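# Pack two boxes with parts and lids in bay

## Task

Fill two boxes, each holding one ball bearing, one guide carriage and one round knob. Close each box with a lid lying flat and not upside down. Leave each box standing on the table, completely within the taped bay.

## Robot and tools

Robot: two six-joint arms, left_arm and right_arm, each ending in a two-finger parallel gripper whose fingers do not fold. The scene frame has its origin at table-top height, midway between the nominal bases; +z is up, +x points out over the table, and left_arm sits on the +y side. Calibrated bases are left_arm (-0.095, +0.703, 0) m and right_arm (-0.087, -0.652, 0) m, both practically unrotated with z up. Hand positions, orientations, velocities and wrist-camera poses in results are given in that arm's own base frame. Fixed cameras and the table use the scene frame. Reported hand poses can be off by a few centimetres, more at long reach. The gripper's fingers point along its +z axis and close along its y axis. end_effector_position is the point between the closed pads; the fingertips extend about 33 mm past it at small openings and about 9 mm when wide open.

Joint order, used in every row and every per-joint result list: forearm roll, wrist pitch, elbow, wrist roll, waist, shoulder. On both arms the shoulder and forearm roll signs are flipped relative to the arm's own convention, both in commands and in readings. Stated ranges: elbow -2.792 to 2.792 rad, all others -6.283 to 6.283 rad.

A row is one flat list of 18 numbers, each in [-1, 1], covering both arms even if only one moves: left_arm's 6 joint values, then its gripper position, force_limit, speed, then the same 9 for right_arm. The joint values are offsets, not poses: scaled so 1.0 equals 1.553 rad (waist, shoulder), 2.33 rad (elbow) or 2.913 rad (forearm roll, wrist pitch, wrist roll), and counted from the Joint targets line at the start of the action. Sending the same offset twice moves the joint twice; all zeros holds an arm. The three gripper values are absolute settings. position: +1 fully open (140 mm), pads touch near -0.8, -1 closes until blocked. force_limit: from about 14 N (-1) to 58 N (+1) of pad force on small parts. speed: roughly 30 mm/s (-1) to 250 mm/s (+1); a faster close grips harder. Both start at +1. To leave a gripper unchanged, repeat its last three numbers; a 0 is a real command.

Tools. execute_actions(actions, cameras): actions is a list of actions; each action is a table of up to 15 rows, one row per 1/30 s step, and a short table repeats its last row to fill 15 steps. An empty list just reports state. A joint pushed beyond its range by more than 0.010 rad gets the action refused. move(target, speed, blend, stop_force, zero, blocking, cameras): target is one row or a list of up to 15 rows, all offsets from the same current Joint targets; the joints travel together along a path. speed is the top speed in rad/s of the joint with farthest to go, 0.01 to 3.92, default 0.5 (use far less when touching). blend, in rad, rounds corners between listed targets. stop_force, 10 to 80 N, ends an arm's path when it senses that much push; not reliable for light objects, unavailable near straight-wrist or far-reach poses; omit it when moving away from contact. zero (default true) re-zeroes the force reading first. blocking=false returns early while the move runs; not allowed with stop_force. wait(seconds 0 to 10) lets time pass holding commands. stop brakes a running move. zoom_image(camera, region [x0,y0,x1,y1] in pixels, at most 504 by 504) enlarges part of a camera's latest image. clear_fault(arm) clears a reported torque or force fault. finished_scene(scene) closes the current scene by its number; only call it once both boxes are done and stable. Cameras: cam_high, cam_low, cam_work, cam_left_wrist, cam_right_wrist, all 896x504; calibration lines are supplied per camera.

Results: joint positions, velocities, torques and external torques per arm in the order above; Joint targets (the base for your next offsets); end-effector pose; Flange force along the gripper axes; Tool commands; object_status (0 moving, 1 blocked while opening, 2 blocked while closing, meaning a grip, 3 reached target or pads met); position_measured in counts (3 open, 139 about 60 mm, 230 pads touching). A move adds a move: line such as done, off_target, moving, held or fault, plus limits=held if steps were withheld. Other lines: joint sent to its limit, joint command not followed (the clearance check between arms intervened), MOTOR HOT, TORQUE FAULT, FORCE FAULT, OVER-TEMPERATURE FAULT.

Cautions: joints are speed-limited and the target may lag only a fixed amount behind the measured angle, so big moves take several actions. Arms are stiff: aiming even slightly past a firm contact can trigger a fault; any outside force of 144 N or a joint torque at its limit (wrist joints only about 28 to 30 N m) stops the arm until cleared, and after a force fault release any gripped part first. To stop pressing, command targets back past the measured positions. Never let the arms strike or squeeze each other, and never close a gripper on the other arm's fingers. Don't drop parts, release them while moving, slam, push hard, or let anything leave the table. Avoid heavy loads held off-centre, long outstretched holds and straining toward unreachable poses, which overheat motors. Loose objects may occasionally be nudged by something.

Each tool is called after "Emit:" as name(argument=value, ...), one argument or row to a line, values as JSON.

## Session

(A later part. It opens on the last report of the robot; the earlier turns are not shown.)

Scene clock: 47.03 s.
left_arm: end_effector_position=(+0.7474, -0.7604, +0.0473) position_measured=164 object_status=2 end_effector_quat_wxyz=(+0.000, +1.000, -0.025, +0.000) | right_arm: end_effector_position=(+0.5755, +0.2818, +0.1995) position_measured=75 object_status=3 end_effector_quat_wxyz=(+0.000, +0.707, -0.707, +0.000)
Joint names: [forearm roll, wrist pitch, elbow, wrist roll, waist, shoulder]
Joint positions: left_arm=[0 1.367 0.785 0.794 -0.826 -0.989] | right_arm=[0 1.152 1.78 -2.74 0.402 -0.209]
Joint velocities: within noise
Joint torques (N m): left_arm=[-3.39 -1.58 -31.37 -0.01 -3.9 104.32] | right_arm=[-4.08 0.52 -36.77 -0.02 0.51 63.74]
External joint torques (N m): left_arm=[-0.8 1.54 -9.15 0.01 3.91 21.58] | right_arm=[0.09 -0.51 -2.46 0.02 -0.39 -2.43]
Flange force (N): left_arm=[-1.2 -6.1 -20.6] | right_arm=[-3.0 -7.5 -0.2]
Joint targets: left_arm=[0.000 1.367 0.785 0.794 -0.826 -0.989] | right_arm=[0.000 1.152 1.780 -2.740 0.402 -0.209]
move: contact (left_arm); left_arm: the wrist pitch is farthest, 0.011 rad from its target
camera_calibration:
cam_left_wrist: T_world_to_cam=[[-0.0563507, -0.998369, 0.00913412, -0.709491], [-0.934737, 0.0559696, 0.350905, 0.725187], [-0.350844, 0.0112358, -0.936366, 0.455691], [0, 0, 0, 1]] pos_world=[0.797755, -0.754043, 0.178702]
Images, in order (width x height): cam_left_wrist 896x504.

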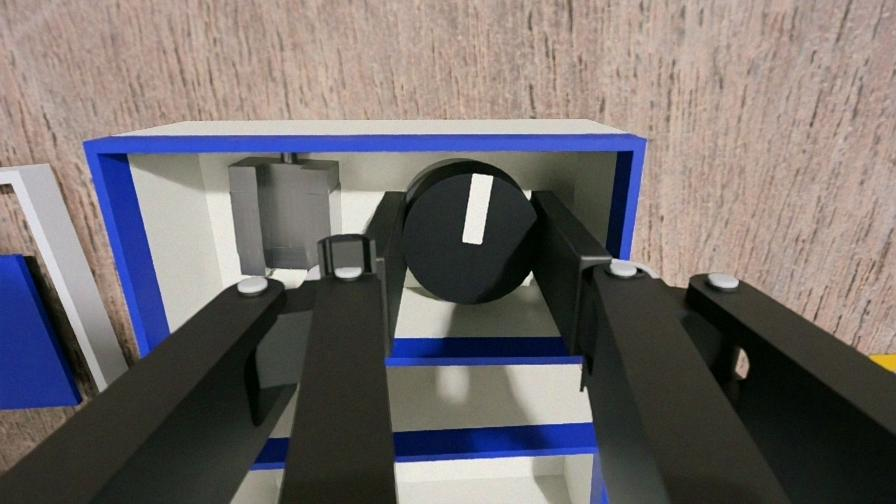

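Emit:
move(
  target=[
    [0,0,0,0,0,0,-0.09,-1,-1,0,0,0,0,0,0,0.43,-0.01,-1],
    [0,0.0477,-0.0467,0,0,0.019,-0.09,-1,-1,0,0,0,0,0,0,0.43,-0.01,-1],
    [0,-0.0426,0.2179,-0.5003,0.1051,0.2466,-0.12,-1,-1,0,0.074,-0.2193,0.0177,0.0329,-0.1907,0.43,-0.01,-1],
  ],
  speed=[0.5,0.2,0.9],
  cameras=["cam_left_wrist","cam_right_wrist"],
)

Scene clock: 52.47 s.
left_arm: end_effector_position=(+0.7166, -0.5159, +0.1491) position_measured=144 object_status=3 end_effector_quat_wxyz=(+0.000, +0.707, +0.707, +0.000) | right_arm: end_effector_position=(+0.7472, +0.4018, +0.2496) position_measured=75 object_status=3 end_effector_quat_wxyz=(+0.000, +0.707, -0.707, +0.000)
Joint names: [forearm roll, wrist pitch, elbow, wrist roll, waist, shoulder]
Joint positions: left_arm=[0 1.243 1.293 -0.663 -0.663 -0.606] | right_arm=[0 1.367 1.269 -2.688 0.453 -0.505]
Joint velocities: within noise
Joint torques (N m): left_arm=[-4.31 0.03 -37.86 0.06 -1.51 94.39] | right_arm=[-4.4 0.48 -39.55 -0.05 0.16 95.93]
External joint torques (N m): left_arm=[0.26 0 -1.35 -0.06 1.33 3.19] | right_arm=[0.12 -0.47 -2.53 0.05 0.03 -2.36]
Flange force (N): left_arm=[2.0 -0.3 -3.1] | right_arm=[-4.8 -8.7 -1.7]
Joint targets: left_arm=[0.000 1.243 1.293 -0.663 -0.663 -0.606] | right_arm=[0.000 1.367 1.269 -2.688 0.453 -0.505]
move: done
camera_calibration:
cam_left_wrist: T_world_to_cam=[[0.999938, -0.00665147, 0.00894352, -0.713408], [-0.00936725, -0.936356, 0.350927, -0.528091], [0.00604015, -0.350989, -0.93636, 0.0948359], [0, 0, 0, 1]] pos_world=[0.707844, -0.465941, 0.280502]
cam_right_wrist: T_world_to_cam=[[-0.99961, -0.0147075, -0.0237251, 0.770632], [-0.0215345, 0.947109, 0.320187, -0.436199], [0.0177611, 0.320574, -0.947057, 0.233649], [0, 0, 0, 1]] pos_world=[0.756789, 0.34956, 0.379227]
Images, in order (width x height): cam_left_wrist 896x504, cam_right_wrist 896x504.

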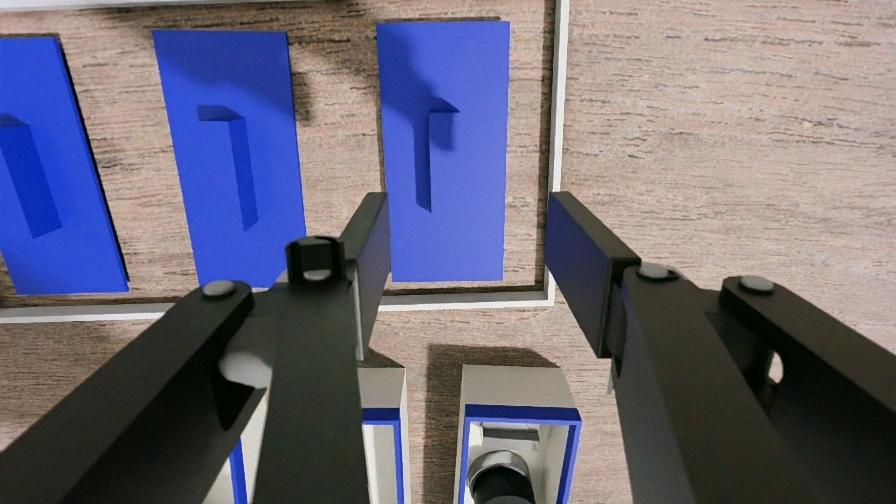

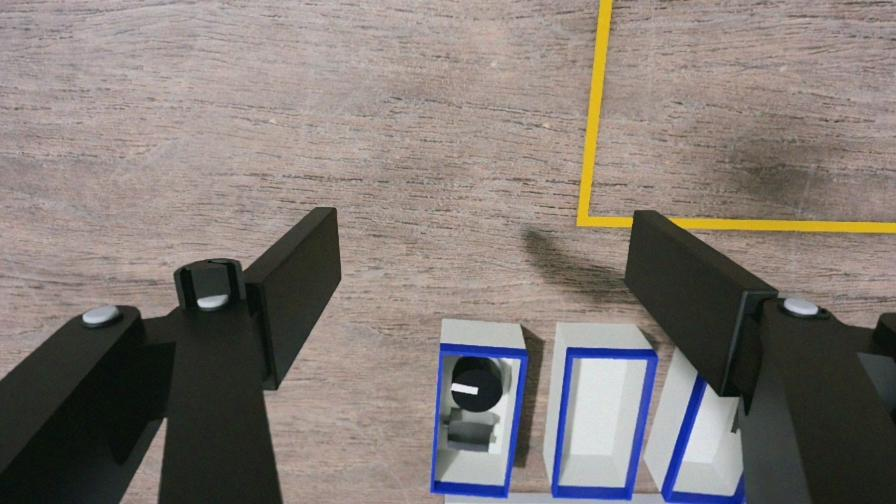

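Emit:
move(
  target=[0,-0.0572,0.0483,-0.0037,0,-0.0347,-0.12,-1,-1,0,0,0,0,0,0,0.43,-0.01,-1],
  speed=0.1,
  stop_force=12,
  cameras=["cam_left_wrist"],
)

Emit:
move(
  target=[
    [0,0,0,0,0,0,-1,-1,-1,0,0,0,0,0,0,0.43,-0.01,-1],
    [0,0.0588,-0.0411,0,0,0.0487,-1,-1,-1,0,0,0,0,0,0,0.43,-0.01,-1],
    [0,0.1138,-0.2542,-0.0271,-0.0900,-0.1680,-1,-1,-1,0,0,0,0,0,0,0.43,-0.01,-1],
  ],
  speed=[0.5,0.2,0.5],
  cameras=["cam_right_wrist","cam_work","cam_low"],
)

Emit:
zoom_image(
  camera="cam_right_wrist",
  region=[410, 310, 560, 460],
)

Emit:
zoom_image(
  camera="cam_work",
  region=[365, 300, 460, 365],
)

Emit:
zoom_image(
  camera="cam_low",
  region=[420, 235, 515, 305],
)

Scene clock: 57.10 s.
left_arm: end_effector_position=(+0.7086, -0.5097, +0.0441) position_measured=144 object_status=3 end_effector_quat_wxyz=(+0.000, +0.703, +0.711, +0.000) | right_arm: end_effector_position=(+0.7472, +0.4018, +0.2496) position_measured=75 object_status=3 end_effector_quat_wxyz=(+0.000, +0.707, -0.707, +0.000)
Joint names: [forearm roll, wrist pitch, elbow, wrist roll, waist, shoulder]
Joint positions: left_arm=[0 1.076 1.406 -0.674 -0.663 -0.66] | right_arm=[0 1.367 1.269 -2.688 0.453 -0.505]
Joint velocities: within noise
Joint torques (N m): left_arm=[-3.92 0.09 -34.95 0.06 -2.09 95.78] | right_arm=[-4.34 0.44 -39.67 -0.03 -0.09 96.07]
External joint torques (N m): left_arm=[0.16 -0.07 -1.38 -0.06 1.97 3.32] | right_arm=[0.07 -0.42 -2.37 0.03 0.22 -2.57]
Flange force (N): left_arm=[2.5 0.3 -3.4] | right_arm=[-5.0 -8.6 -1.5]
Joint targets: left_arm=[0.000 1.076 1.406 -0.674 -0.663 -0.660] | right_arm=[0.000 1.367 1.269 -2.688 0.453 -0.505]
move: done
camera_calibration:
cam_left_wrist: T_world_to_cam=[[0.99995, 0.00408186, 0.00908162, -0.69885], [0.000633886, -0.936352, 0.351061, -0.492568], [0.00993658, -0.351038, -0.936308, -0.00391515], [0, 0, 0, 1]] pos_world=[0.699166, -0.459739, 0.175603]
Images, in order (width x height): cam_left_wrist 896x504.

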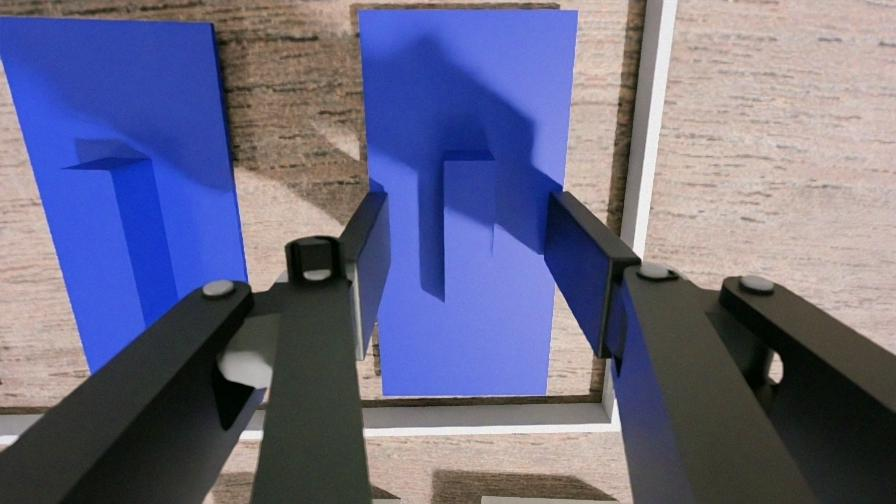

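Scene clock: 60.93 s.
left_arm: end_effector_position=(+0.7509, -0.7279, +0.1040) position_measured=206 object_status=2 end_effector_quat_wxyz=(+0.000, +0.725, +0.689, +0.000) | right_arm: end_effector_position=(+0.7472, +0.4018, +0.2496) position_measured=75 object_status=3 end_effector_quat_wxyz=(+0.000, +0.707, -0.707, +0.000)
Joint names: [forearm roll, wrist pitch, elbow, wrist roll, waist, shoulder]
Joint positions: left_arm=[0 1.407 0.813 -0.753 -0.803 -0.921] | right_arm=[0 1.367 1.269 -2.688 0.453 -0.505]
Joint velocities: within noise
Joint torques (N m): left_arm=[-4.48 0.19 -39.87 0.02 -2.29 118.96] | right_arm=[-4.38 0.42 -39.64 -0.04 0.16 95.91]
External joint torques (N m): left_arm=[0.25 -0.16 -0.98 -0.02 2.15 3.44] | right_arm=[0.1 -0.41 -2.44 0.04 -0.07 -2.25]
Flange force (N): left_arm=[4.0 -1.4 -2.1] | right_arm=[-4.5 -8.5 -1.7]
Joint targets: left_arm=[0.000 1.407 0.813 -0.753 -0.803 -0.921] | right_arm=[0.000 1.367 1.269 -2.688 0.453 -0.505]
move: done
camera_calibration:
cam_right_wrist: T_world_to_cam=[[-0.99961, -0.0147075, -0.0237251, 0.770632], [-0.0215345, 0.947109, 0.320187, -0.436199], [0.0177611, 0.320574, -0.947057, 0.233649], [0, 0, 0, 1]] pos_world=[0.756789, 0.34956, 0.379227]
Images, in order (width x height): cam_low 896x504, cam_work 896x504, cam_right_wrist 896x504.

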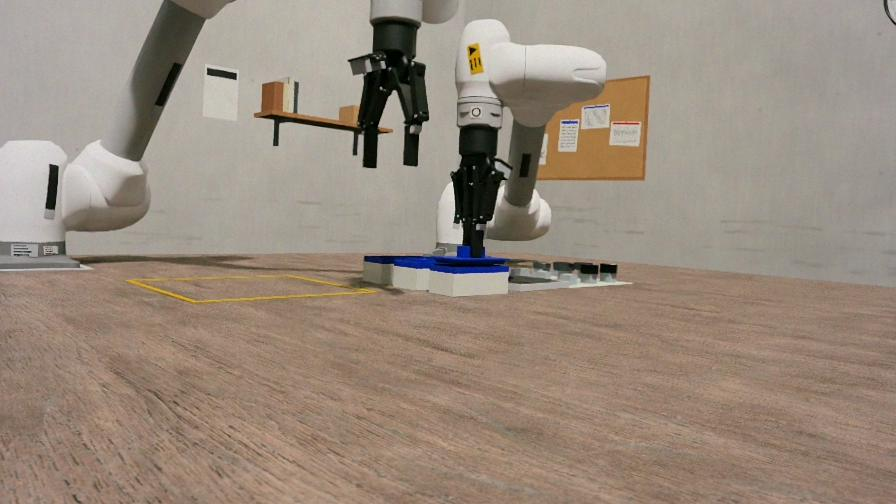

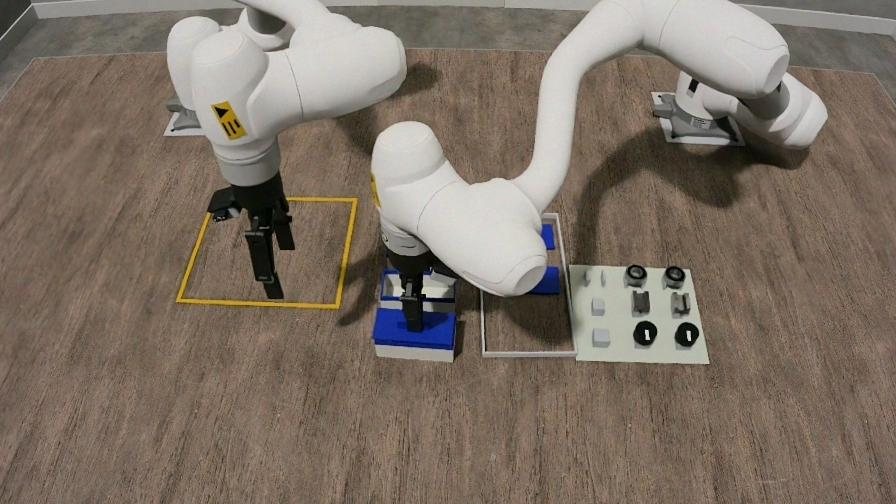

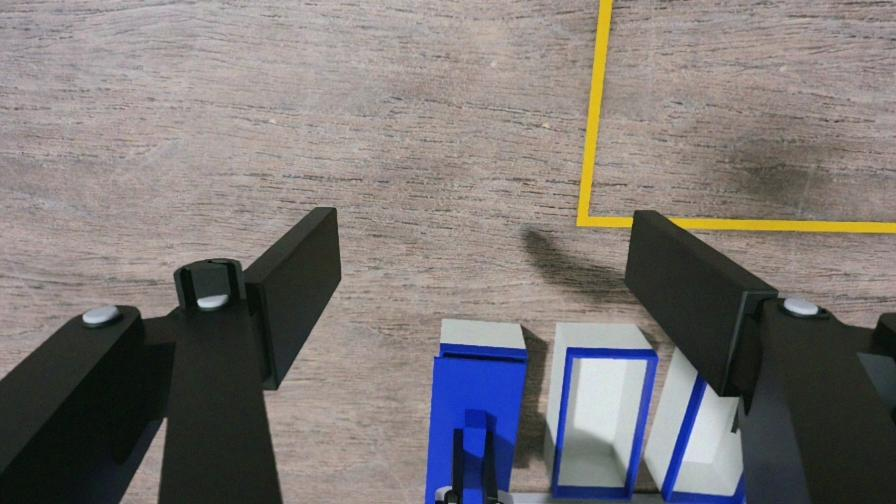

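Scaled by 3.360 from the camera's 896x504 image, which has a finer 1280x720 frame.

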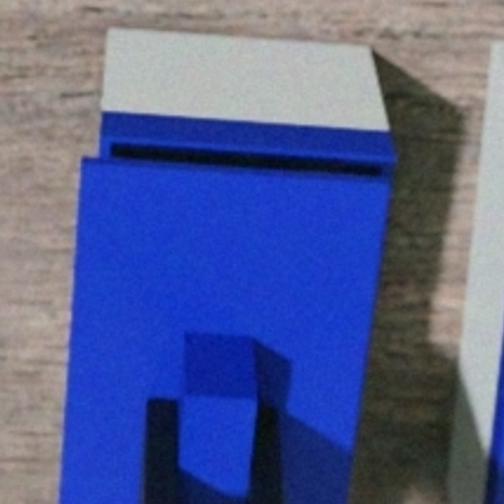

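Scaled by 5.305 from the camera's 896x504 image, which has a finer 1280x720 frame.

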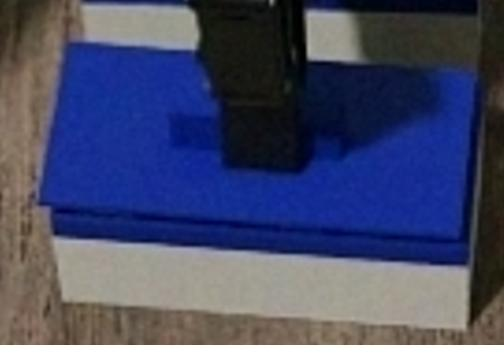

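Scaled by 5.305 from the camera's 896x504 image, which has a finer 1280x720 frame.

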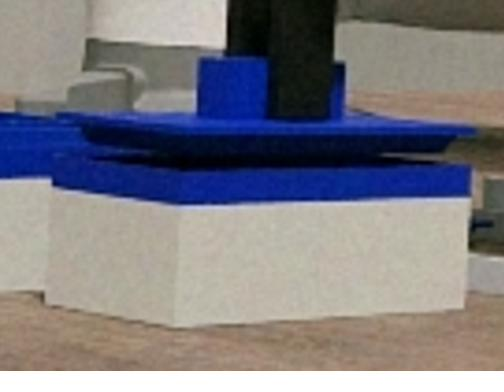

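Emit:
move(
  target=[0,-0.0059,0.0105,0,0.0001,0.0046,-1,-1,-1,0,0,0,0,0,0,0.43,-0.01,-1],
  speed=0.1,
  cameras=["cam_right_wrist","cam_work","cam_low"],
)

Emit:
zoom_image(
  camera="cam_right_wrist",
  region=[410, 310, 560, 460],
)

Emit:
zoom_image(
  camera="cam_work",
  region=[365, 300, 460, 365],
)

Emit:
zoom_image(
  camera="cam_low",
  region=[420, 235, 515, 305],
)

Scene clock: 64.07 s.
left_arm: end_effector_position=(+0.7478, -0.7247, +0.0979) position_measured=206 object_status=2 end_effector_quat_wxyz=(+0.000, +0.724, +0.689, +0.000) | right_arm: end_effector_position=(+0.7472, +0.4018, +0.2496) position_measured=75 object_status=3 end_effector_quat_wxyz=(+0.000, +0.707, -0.707, +0.000)
Joint names: [forearm roll, wrist pitch, elbow, wrist roll, waist, shoulder]
Joint positions: left_arm=[0 1.39 0.838 -0.753 -0.803 -0.914] | right_arm=[0 1.367 1.269 -2.688 0.453 -0.505]
Joint velocities: within noise
Joint torques (N m): left_arm=[-4.41 0.06 -39.44 -0.02 -1.91 118.57] | right_arm=[-4.37 0.46 -39.4 -0.03 0.16 95.49]
External joint torques (N m): left_arm=[0.21 -0.04 -1.28 0.02 1.58 3.1] | right_arm=[0.1 -0.43 -2.6 0.03 -0.01 -1.95]
Flange force (N): left_arm=[2.1 -0.1 -2.5] | right_arm=[-4.5 -8.4 -2.0]
Joint targets: left_arm=[0.000 1.390 0.838 -0.753 -0.803 -0.914] | right_arm=[0.000 1.367 1.269 -2.688 0.453 -0.505]
move: done
camera_calibration:
cam_right_wrist: T_world_to_cam=[[-0.99961, -0.0147075, -0.0237251, 0.770632], [-0.0215345, 0.947109, 0.320187, -0.436199], [0.0177611, 0.320574, -0.947057, 0.233649], [0, 0, 0, 1]] pos_world=[0.756789, 0.34956, 0.379227]
Images, in order (width x height): cam_low 896x504, cam_work 896x504, cam_right_wrist 896x504.

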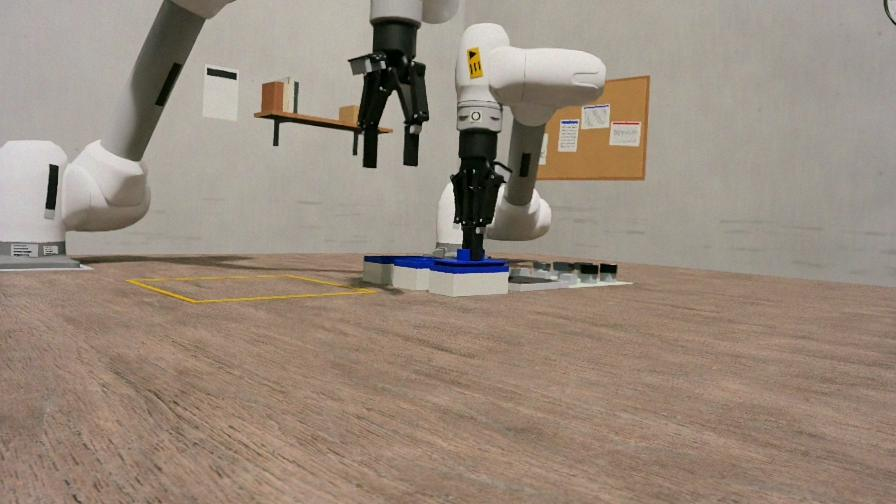

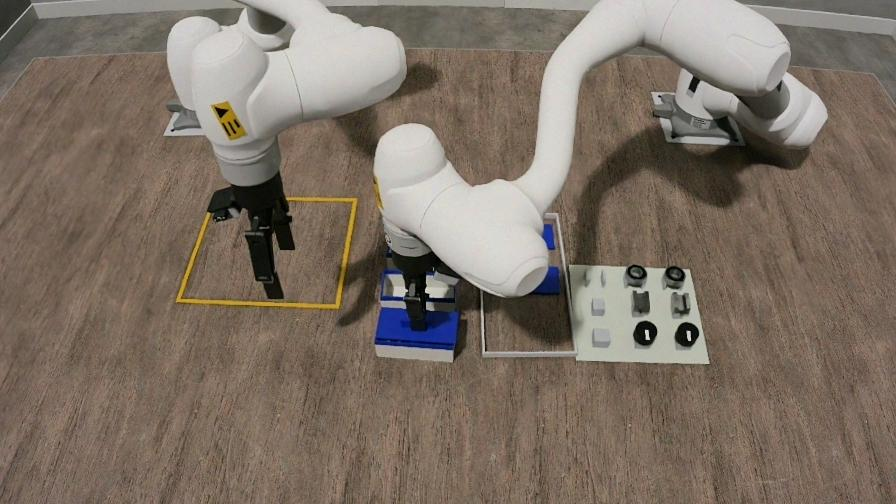

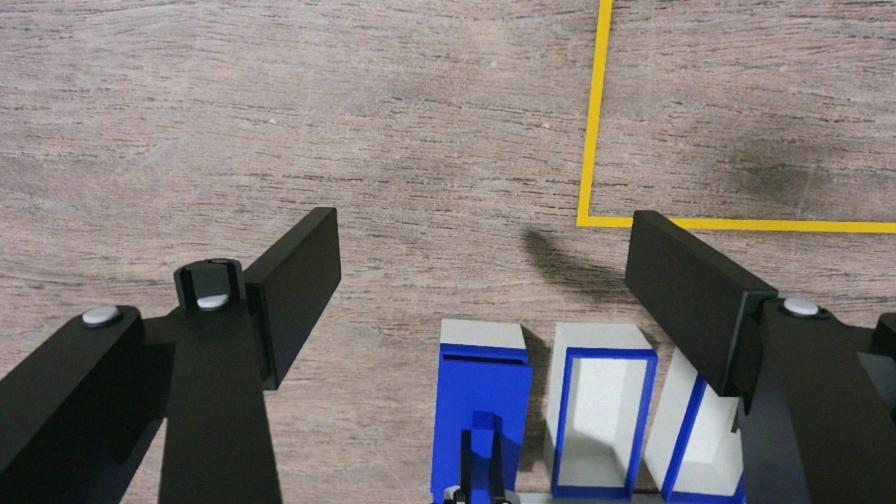

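Scaled by 3.360 from the camera's 896x504 image, which has a finer 1280x720 frame.

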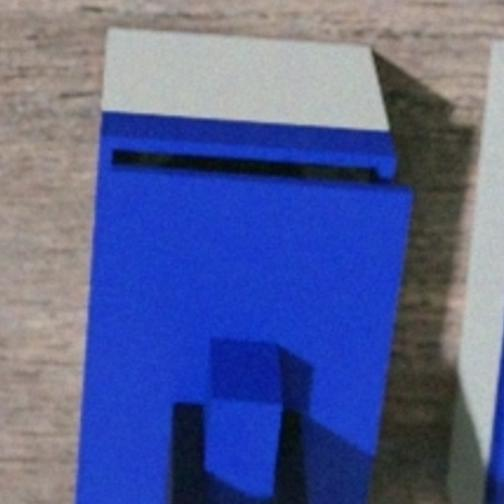

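Scaled by 5.305 from the camera's 896x504 image, which has a finer 1280x720 frame.

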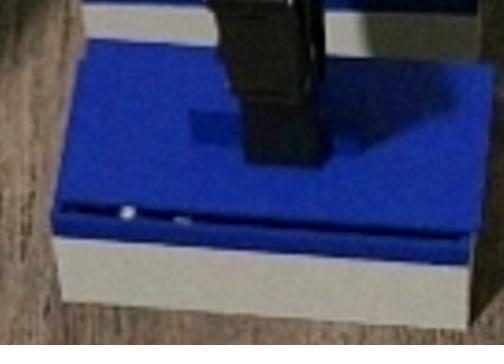

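Scaled by 5.305 from the camera's 896x504 image, which has a finer 1280x720 frame.

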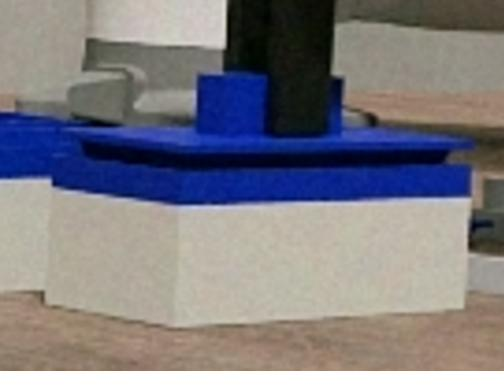

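Emit:
move(
  target=[0,0.0001,-0.0021,0,0,-0.003,-1,-1,-1,0,0,0,0,0,0,0.43,-0.01,-1],
  speed=0.05,
  cameras=[],
)

Emit:
move(
  target=[0,-0.0060,0.0055,0,0,-0.0031,-1,-1,-1,0,0,0,0,0,0,0.43,-0.01,-1],
  speed=0.012,
  stop_force=12,
  cameras=["cam_right_wrist","cam_low"],
)

Emit:
zoom_image(
  camera="cam_low",
  region=[420, 235, 515, 305],
)

Scene clock: 66.63 s.
left_arm: end_effector_position=(+0.7491, -0.7259, +0.0957) position_measured=206 object_status=2 end_effector_quat_wxyz=(+0.000, +0.724, +0.689, +0.000) | right_arm: end_effector_position=(+0.7472, +0.4018, +0.2496) position_measured=75 object_status=3 end_effector_quat_wxyz=(+0.000, +0.707, -0.707, +0.000)
Joint names: [forearm roll, wrist pitch, elbow, wrist roll, waist, shoulder]
Joint positions: left_arm=[0 1.391 0.833 -0.753 -0.803 -0.919] | right_arm=[0 1.367 1.269 -2.688 0.453 -0.505]
Joint velocities: within noise
Joint torques (N m): left_arm=[-4.37 0.1 -39.87 0.07 -2.08 119.16] | right_arm=[-4.43 0.35 -39.59 -0.07 0.47 95.76]
External joint torques (N m): left_arm=[0.15 -0.08 -0.88 -0.07 1.92 2.95] | right_arm=[0.14 -0.33 -2.58 0.07 -0.27 -1.9]
Flange force (N): left_arm=[3.2 -1.0 -2.0] | right_arm=[-4.3 -8.4 -2.2]
Joint targets: left_arm=[0.000 1.391 0.833 -0.753 -0.803 -0.919] | right_arm=[0.000 1.367 1.269 -2.688 0.453 -0.505]
move: done
No camera images: "cameras" was empty.

Scene clock: 67.80 s.
left_arm: end_effector_position=(+0.7491, -0.7260, +0.0911) position_measured=206 object_status=2 end_effector_quat_wxyz=(+0.000, +0.724, +0.689, +0.000) | right_arm: end_effector_position=(+0.7472, +0.4018, +0.2496) position_measured=75 object_status=3 end_effector_quat_wxyz=(+0.000, +0.707, -0.707, +0.000)
Joint names: [forearm roll, wrist pitch, elbow, wrist roll, waist, shoulder]
Joint positions: left_arm=[0 1.383 0.838 -0.753 -0.803 -0.921] | right_arm=[0 1.367 1.269 -2.688 0.453 -0.505]
Joint velocities: within noise
Joint torques (N m): left_arm=[-5.12 -0.26 -31.59 0.08 0.65 102.26] | right_arm=[-4.39 0.5 -39.48 -0.06 0.21 95.78]
External joint torques (N m): left_arm=[0.92 0.29 -9.04 -0.08 -1.04 19.68] | right_arm=[0.11 -0.48 -2.57 0.06 -0.08 -2.17]
Flange force (N): left_arm=[2.4 -4.4 -17.9] | right_arm=[-4.6 -8.6 -1.8]
Joint targets: left_arm=[0.000 1.384 0.838 -0.753 -0.803 -0.921] | right_arm=[0.000 1.367 1.269 -2.688 0.453 -0.505]
move: contact (left_arm)
camera_calibration:
cam_right_wrist: T_world_to_cam=[[-0.99961, -0.0147075, -0.0237251, 0.770632], [-0.0215345, 0.947109, 0.320187, -0.436199], [0.0177611, 0.320574, -0.947057, 0.233649], [0, 0, 0, 1]] pos_world=[0.756789, 0.34956, 0.379227]
Images, in order (width x height): cam_low 896x504, cam_right_wrist 896x504.

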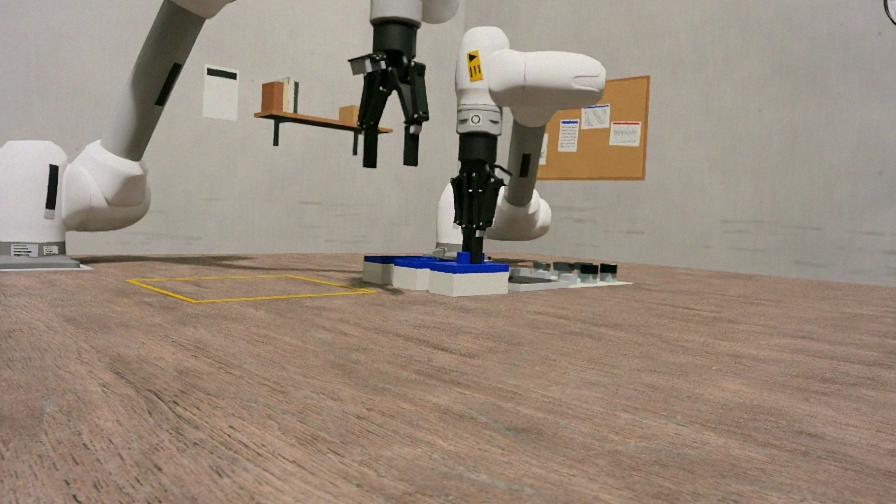

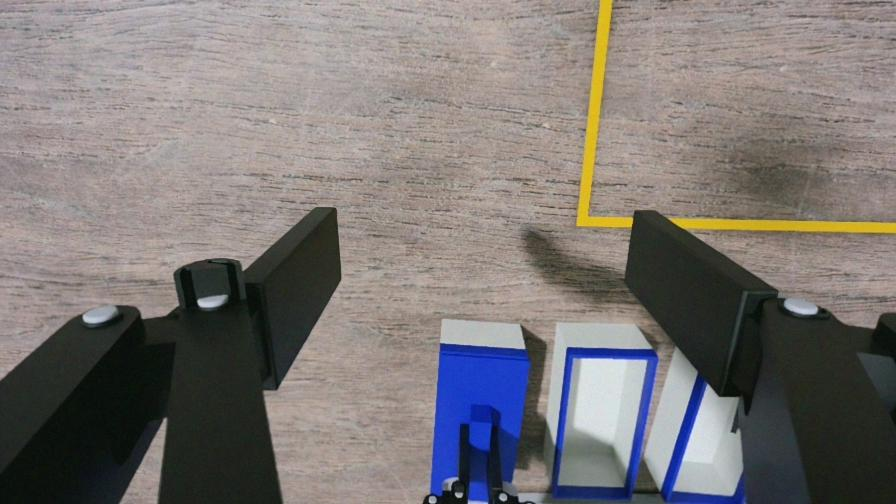

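Scaled by 5.305 from the camera's 896x504 image, which has a finer 1280x720 frame.

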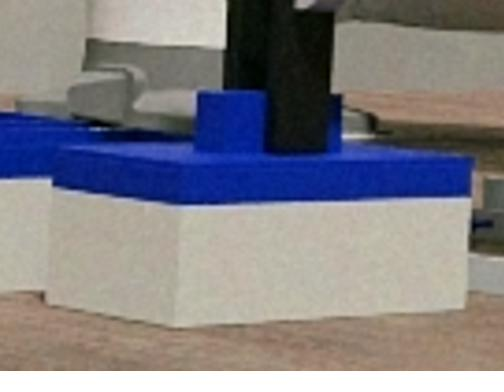

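Emit:
move(
  target=[
    [0,0,0,0,0,0,-0.45,-1,-1,0,0,0,0,0,0,0.43,-0.01,-1],
    [0,0.0358,-0.0361,0,0,0.014,-0.45,-1,-1,0,0,0,0,0,0,0.43,-0.01,-1],
    [0,-0.1262,0.4273,0.6273,0.1974,0.4053,0.0,-1,-1,0,0,0,0,0,0,0.38,-0.01,-1],
    [0,-0.1262,0.4273,0.6273,0.1974,0.4053,0.0,-1,-1,0,-0.0084,-0.0919,0.0840,0.1335,-0.1541,0.38,-0.01,-1],
  ],
  speed=[0.5,0.2,1.0,0.5],
  cameras=["cam_left_wrist","cam_right_wrist"],
)

Scene clock: 74.90 s.
left_arm: end_effector_position=(+0.5914, -0.2809, +0.1200) position_measured=129 object_status=3 end_effector_quat_wxyz=(+0.000, +1.000, +0.000, +0.001) | right_arm: end_effector_position=(+0.7408, +0.6186, +0.1493) position_measured=81 object_status=3 end_effector_quat_wxyz=(+0.000, +0.694, -0.720, +0.000)
Joint names: [forearm roll, wrist pitch, elbow, wrist roll, waist, shoulder]
Joint positions: left_arm=[0 1.016 1.833 1.074 -0.496 -0.291] | right_arm=[0 1.343 1.055 -2.444 0.66 -0.745]
Joint velocities: within noise
Joint torques (N m): left_arm=[-3.82 -0.05 -33.82 0 -1.69 62.48] | right_arm=[-4.38 0.49 -39.35 -0.09 0.2 117.35]
External joint torques (N m): left_arm=[0.18 0 -1.47 0 1.7 2.23] | right_arm=[0.09 -0.46 -2.77 0.09 -0.01 -2.67]
Flange force (N): left_arm=[1.0 -2.4 -3.3] | right_arm=[-8.8 -9.6 -1.2]
Joint targets: left_arm=[0.000 1.016 1.833 1.074 -0.496 -0.291] | right_arm=[0.000 1.343 1.055 -2.444 0.660 -0.745]
move: done
camera_calibration:
cam_left_wrist: T_world_to_cam=[[-0.0063551, -0.999935, 0.00946462, -0.270233], [-0.936658, 0.00926693, 0.350122, 0.515107], [-0.350187, -0.00664005, -0.936656, 0.458325], [0, 0, 0, 1]] pos_world=[0.641261, -0.271946, 0.251501]
cam_right_wrist: T_world_to_cam=[[-0.999472, 0.0226242, -0.0233355, 0.741837], [0.0139763, 0.947358, 0.319871, -0.63595], [0.0293439, 0.319376, -0.947174, 0.0614393], [0, 0, 0, 1]] pos_world=[0.748531, 0.566066, 0.278927]
Images, in order (width x height): cam_left_wrist 896x504, cam_right_wrist 896x504.

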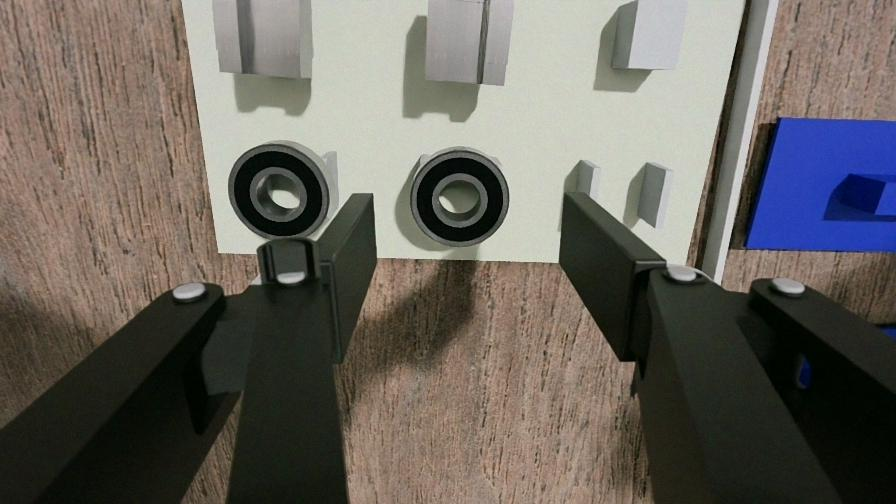

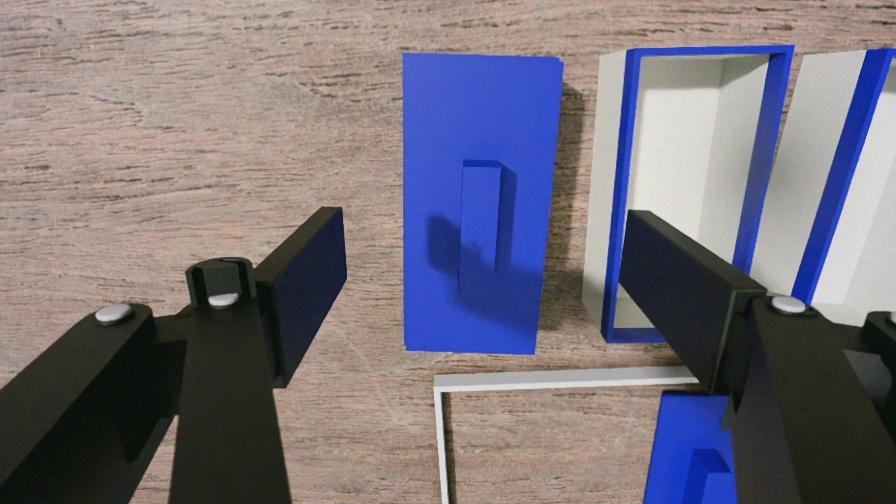

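Emit:
move(
  target=[
    [0,-0.0395,0.0224,0,0,-0.0405,0.0,-1,-1,0,-0.0531,0.0438,-0.0058,-0.0020,-0.0338,0.38,-0.01,-1],
    [0,-0.0395,0.0224,0,0,-0.0405,-1,-1,-1,0,-0.0531,0.0438,-0.0058,-0.0020,-0.0338,-1,-0.01,-1],
  ],
  speed=0.15,
  cameras=["cam_right_wrist"],
)

Emit:
wait(
  seconds=0.4,
  cameras=[],
)

Emit:
move(
  target=[
    [0,0.0518,-0.0304,0,0,0.0515,-1,-1,-1,0,0.0518,-0.0403,0,0,0.0368,-1,-0.01,-1],
    [0,0.0518,-0.0304,0,0,0.0515,-1,-1,-1,0,-0.0429,0.29,-0.0960,-0.1643,0.3546,-1,-0.01,-1],
    [0,0.1587,-0.3869,-0.1309,-0.2584,-0.2829,-1,-1,-1,0,-0.1064,0.3272,-0.0960,-0.1643,0.2913,-1,-0.01,-1],
  ],
  speed=[0.12,0.45,0.7],
  cameras=["cam_left_wrist","cam_right_wrist","cam_work"],
)

Scene clock: 79.73 s.
left_arm: end_effector_position=(+0.5915, -0.2809, +0.0550) position_measured=160 object_status=2 end_effector_quat_wxyz=(+0.000, +1.000, +0.000, +0.001) | right_arm: end_effector_position=(+0.7405, +0.6148, +0.0442) position_measured=124 object_status=0 end_effector_quat_wxyz=(+0.000, +0.699, -0.715, +0.000)
Joint names: [forearm roll, wrist pitch, elbow, wrist roll, waist, shoulder]
Joint positions: left_arm=[0 0.901 1.886 1.074 -0.496 -0.354] | right_arm=[0 1.188 1.157 -2.461 0.657 -0.797]
Joint velocities: within noise
Joint torques (N m): left_arm=[-3.54 -0.16 -30.19 0.16 -1.78 63.83] | right_arm=[-4.14 0.02 -34.34 -0.13 0.74 110.15]
External joint torques (N m): left_arm=[0.18 0.11 -2.31 -0.16 1.84 4.13] | right_arm=[0.07 0.01 -5.57 0.13 -0.47 6.01]
Flange force (N): left_arm=[0.5 -2.6 -6.2] | right_arm=[-4.4 -5.6 -7.9]
Joint targets: left_arm=[0.000 0.901 1.886 1.074 -0.496 -0.354] | right_arm=[0.000 1.188 1.157 -2.461 0.657 -0.797]
move: done
camera_calibration:
cam_right_wrist: T_world_to_cam=[[-0.99969, 0.0087062, -0.0233131, 0.747939], [0.000790463, 0.947443, 0.319923, -0.589011], [0.0248732, 0.319806, -0.947157, -0.0338362], [0, 0, 0, 1]] pos_world=[0.749014, 0.562364, 0.173827]
Images, in order (width x height): cam_right_wrist 896x504.

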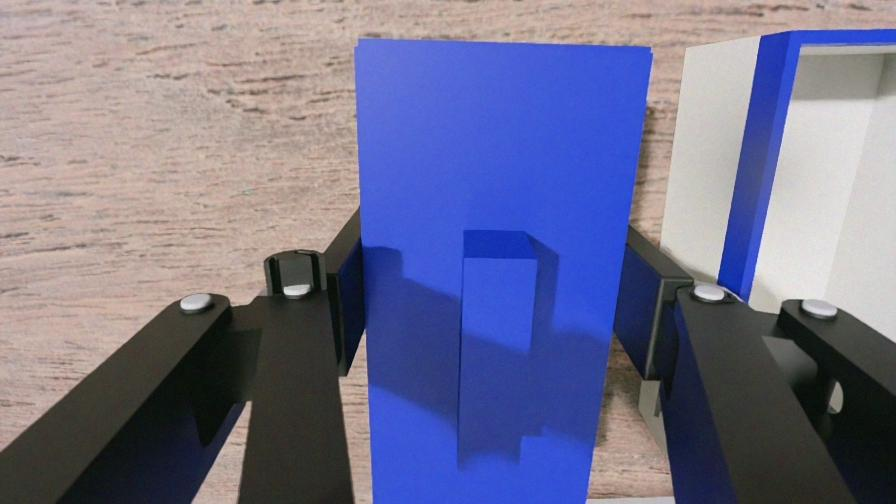

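Scene clock: 80.13 s.
left_arm: end_effector_position=(+0.5915, -0.2809, +0.0550) position_measured=160 object_status=2 end_effector_quat_wxyz=(+0.000, +1.000, +0.000, +0.001) | right_arm: end_effector_position=(+0.7405, +0.6148, +0.0442) position_measured=124 object_status=2 end_effector_quat_wxyz=(+0.000, +0.699, -0.715, +0.000)
Joint names: [forearm roll, wrist pitch, elbow, wrist roll, waist, shoulder]
Joint positions: left_arm=[0 0.901 1.886 1.074 -0.496 -0.354] | right_arm=[0 1.188 1.157 -2.461 0.657 -0.797]
Joint velocities: within noise
Joint torques (N m): left_arm=[-3.57 -0.14 -30.22 0.14 -2.02 64.25] | right_arm=[-4.14 0.04 -34.73 -0.2 0.54 110.97]
External joint torques (N m): left_arm=[0.23 0.1 -2.19 -0.14 1.95 3.64] | right_arm=[0.08 0 -5.06 0.2 -0.34 4.84]
Flange force (N): left_arm=[0.9 -2.6 -5.6] | right_arm=[-4.8 -5.7 -6.8]
Joint targets: left_arm=[0.000 0.901 1.886 1.074 -0.496 -0.354] | right_arm=[0.000 1.188 1.157 -2.461 0.657 -0.797]
Tool commands: left_gripper/position=-1.0 left_gripper/force_limit=-1.0 left_gripper/speed=-1.0 right_gripper/position=-1.0 right_gripper/force_limit=-0.01 right_gripper/speed=-1.0
wait: 0.40 s; at rest by 0.17 s
No camera images: "cameras" was empty.

Scene clock: 84.87 s.
left_arm: end_effector_position=(+0.6439, -0.7519, +0.1403) position_measured=160 object_status=2 end_effector_quat_wxyz=(+0.000, +1.000, -0.010, +0.000) | right_arm: end_effector_position=(+0.5750, +0.2818, +0.0464) position_measured=124 object_status=2 end_effector_quat_wxyz=(+0.000, +0.707, -0.707, +0.000)
Joint names: [forearm roll, wrist pitch, elbow, wrist roll, waist, shoulder]
Joint positions: left_arm=[0 1.363 0.984 0.693 -0.897 -0.793] | right_arm=[0 0.878 1.919 -2.74 0.402 -0.345]
Joint velocities: within noise
Joint torques (N m): left_arm=[-4.48 0.08 -39.4 0.05 -1.68 111.13] | right_arm=[-3.59 0.49 -32.74 -0.07 0.22 73.72]
External joint torques (N m): left_arm=[0.27 -0.12 -1.32 -0.05 1.51 2.83] | right_arm=[0.23 -0.47 -0.29 0.07 -0.1 -4.73]
Flange force (N): left_arm=[0.5 -1.7 -2.4] | right_arm=[-2.8 -5.9 5.8]
Joint targets: left_arm=[0.000 1.363 0.984 0.693 -0.898 -0.793] | right_arm=[0.000 0.878 1.919 -2.740 0.402 -0.345]
move: done
camera_calibration:
cam_left_wrist: T_world_to_cam=[[-0.0263054, -0.999606, 0.00979359, -0.728017], [-0.93615, 0.0280693, 0.350478, 0.575363], [-0.350614, 0.0000511902, -0.93652, 0.497932], [0, 0, 0, 1]] pos_world=[0.694058, -0.743906, 0.271801]
cam_right_wrist: T_world_to_cam=[[-0.999609, -0.0158029, -0.0230496, 0.592242], [-0.022352, 0.94716, 0.319981, -0.260684], [0.016775, 0.320371, -0.947143, 0.083369], [0, 0, 0, 1]] pos_world=[0.584785, 0.229559, 0.176027]
Images, in order (width x height): cam_work 896x504, cam_left_wrist 896x504, cam_right_wrist 896x504.

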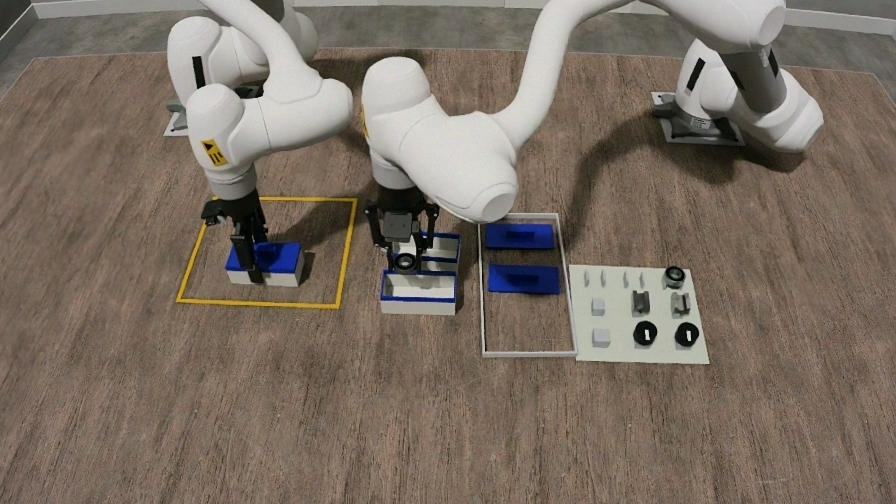

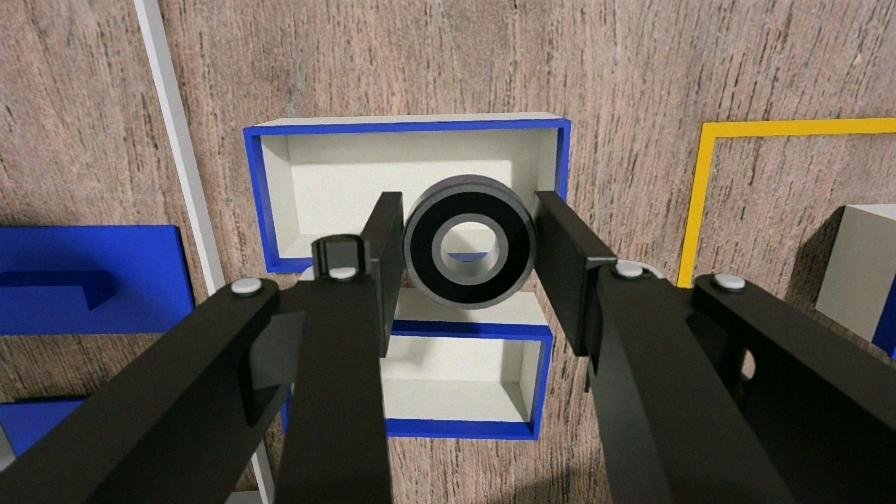

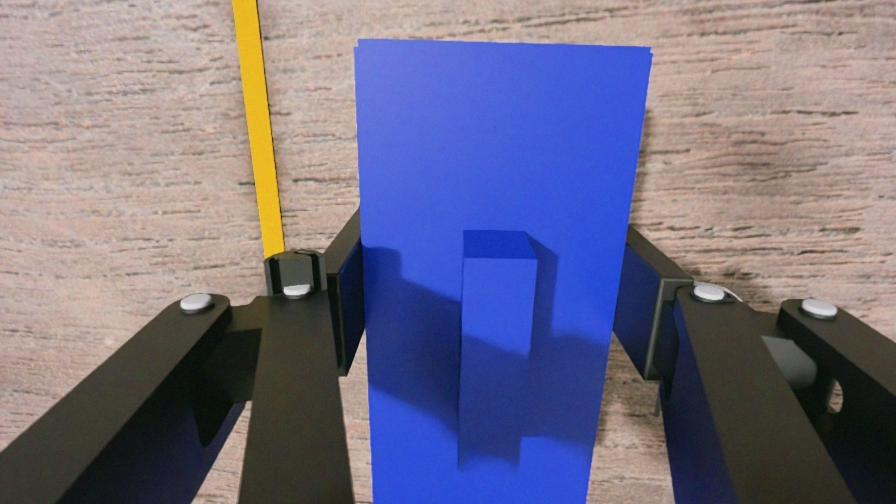

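Emit:
move(
  target=[0,-0.0467,0.0375,-0.0080,-0.0021,-0.0313,-1,-1,-1,0,0,0,0,0,0,-1,-0.01,-1],
  speed=0.2,
  cameras=[],
)

Emit:
move(
  target=[0,-0.0069,0.0045,0,0,-0.0061,-1,-1,-1,0,-0.0056,0.0027,0,0,-0.0064,-1,-0.01,-1],
  speed=0.012,
  stop_force=10,
  cameras=["cam_left_wrist","cam_low"],
)

Scene clock: 86.97 s.
left_arm: end_effector_position=(+0.6414, -0.7541, +0.0452) position_measured=160 object_status=2 end_effector_quat_wxyz=(+0.000, +1.000, +0.000, +0.000) | right_arm: end_effector_position=(+0.5750, +0.2818, +0.0464) position_measured=124 object_status=2 end_effector_quat_wxyz=(+0.000, +0.707, -0.707, +0.000)
Joint names: [forearm roll, wrist pitch, elbow, wrist roll, waist, shoulder]
Joint positions: left_arm=[0 1.227 1.071 0.669 -0.901 -0.842] | right_arm=[0 0.878 1.919 -2.74 0.402 -0.345]
Joint velocities: within noise
Joint torques (N m): left_arm=[-4.23 0.03 -38.79 0.15 -1.87 112.64] | right_arm=[-3.53 0.52 -32.91 -0.08 0.58 73.74]
External joint torques (N m): left_arm=[0.18 -0.07 -0.42 -0.15 1.81 3.15] | right_arm=[0.17 -0.5 -0.09 0.08 -0.4 -4.68]
Flange force (N): left_arm=[-1.4 -4.2 -2.2] | right_arm=[-2.2 -5.6 6.0]
Joint targets: left_arm=[0.000 1.227 1.071 0.669 -0.901 -0.842] | right_arm=[0.000 0.878 1.919 -2.740 0.402 -0.345]
move: done
No camera images: "cameras" was empty.

Scene clock: 88.87 s.
left_arm: end_effector_position=(+0.6415, -0.7542, +0.0335) position_measured=160 object_status=2 end_effector_quat_wxyz=(+0.000, +1.000, +0.000, +0.001) | right_arm: end_effector_position=(+0.5750, +0.2818, +0.0436) position_measured=124 object_status=2 end_effector_quat_wxyz=(+0.000, +0.707, -0.707, +0.000)
Joint names: [forearm roll, wrist pitch, elbow, wrist roll, waist, shoulder]
Joint positions: left_arm=[0 1.211 1.08 0.669 -0.901 -0.849] | right_arm=[0 0.873 1.921 -2.74 0.402 -0.348]
Joint velocities: within noise
Joint torques (N m): left_arm=[-3.98 -1.58 -29.42 0.16 -0.71 93.11] | right_arm=[-3.58 -0.25 -26.42 -0.14 0.07 60.78]
External joint torques (N m): left_arm=[-0.02 1.54 -9.35 -0.16 0.39 22.44] | right_arm=[0.24 0.27 -6.43 0.14 0.1 8.53]
Flange force (N): left_arm=[-3.6 -4.6 -23.0] | right_arm=[-1.0 -1.3 -14.3]
Joint targets: left_arm=[0.000 1.211 1.080 0.669 -0.901 -0.849] | right_arm=[0.000 0.873 1.921 -2.740 0.402 -0.348]
move: contact (left_arm, right_arm); right_arm: the wrist pitch is farthest, 0.012 rad from its target
camera_calibration:
cam_left_wrist: T_world_to_cam=[[-0.00645843, -0.999929, 0.0100396, -0.742384], [-0.93658, 0.00956663, 0.350323, 0.596934], [-0.350394, -0.00714037, -0.936575, 0.391498], [0, 0, 0, 1]] pos_world=[0.691461, -0.745247, 0.165001]
Images, in order (width x height): cam_low 896x504, cam_left_wrist 896x504.

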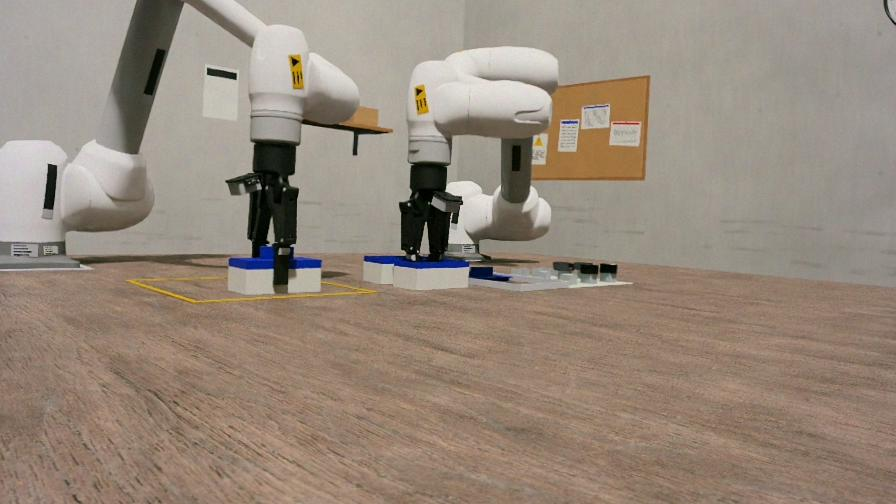

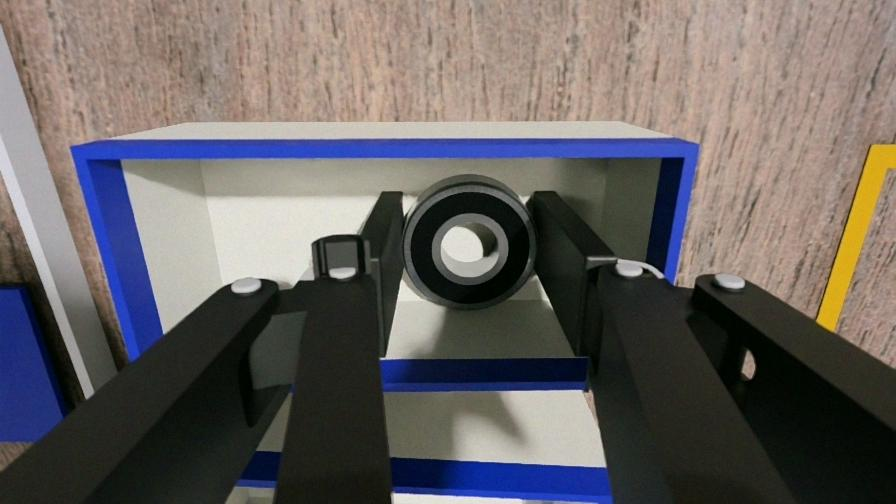

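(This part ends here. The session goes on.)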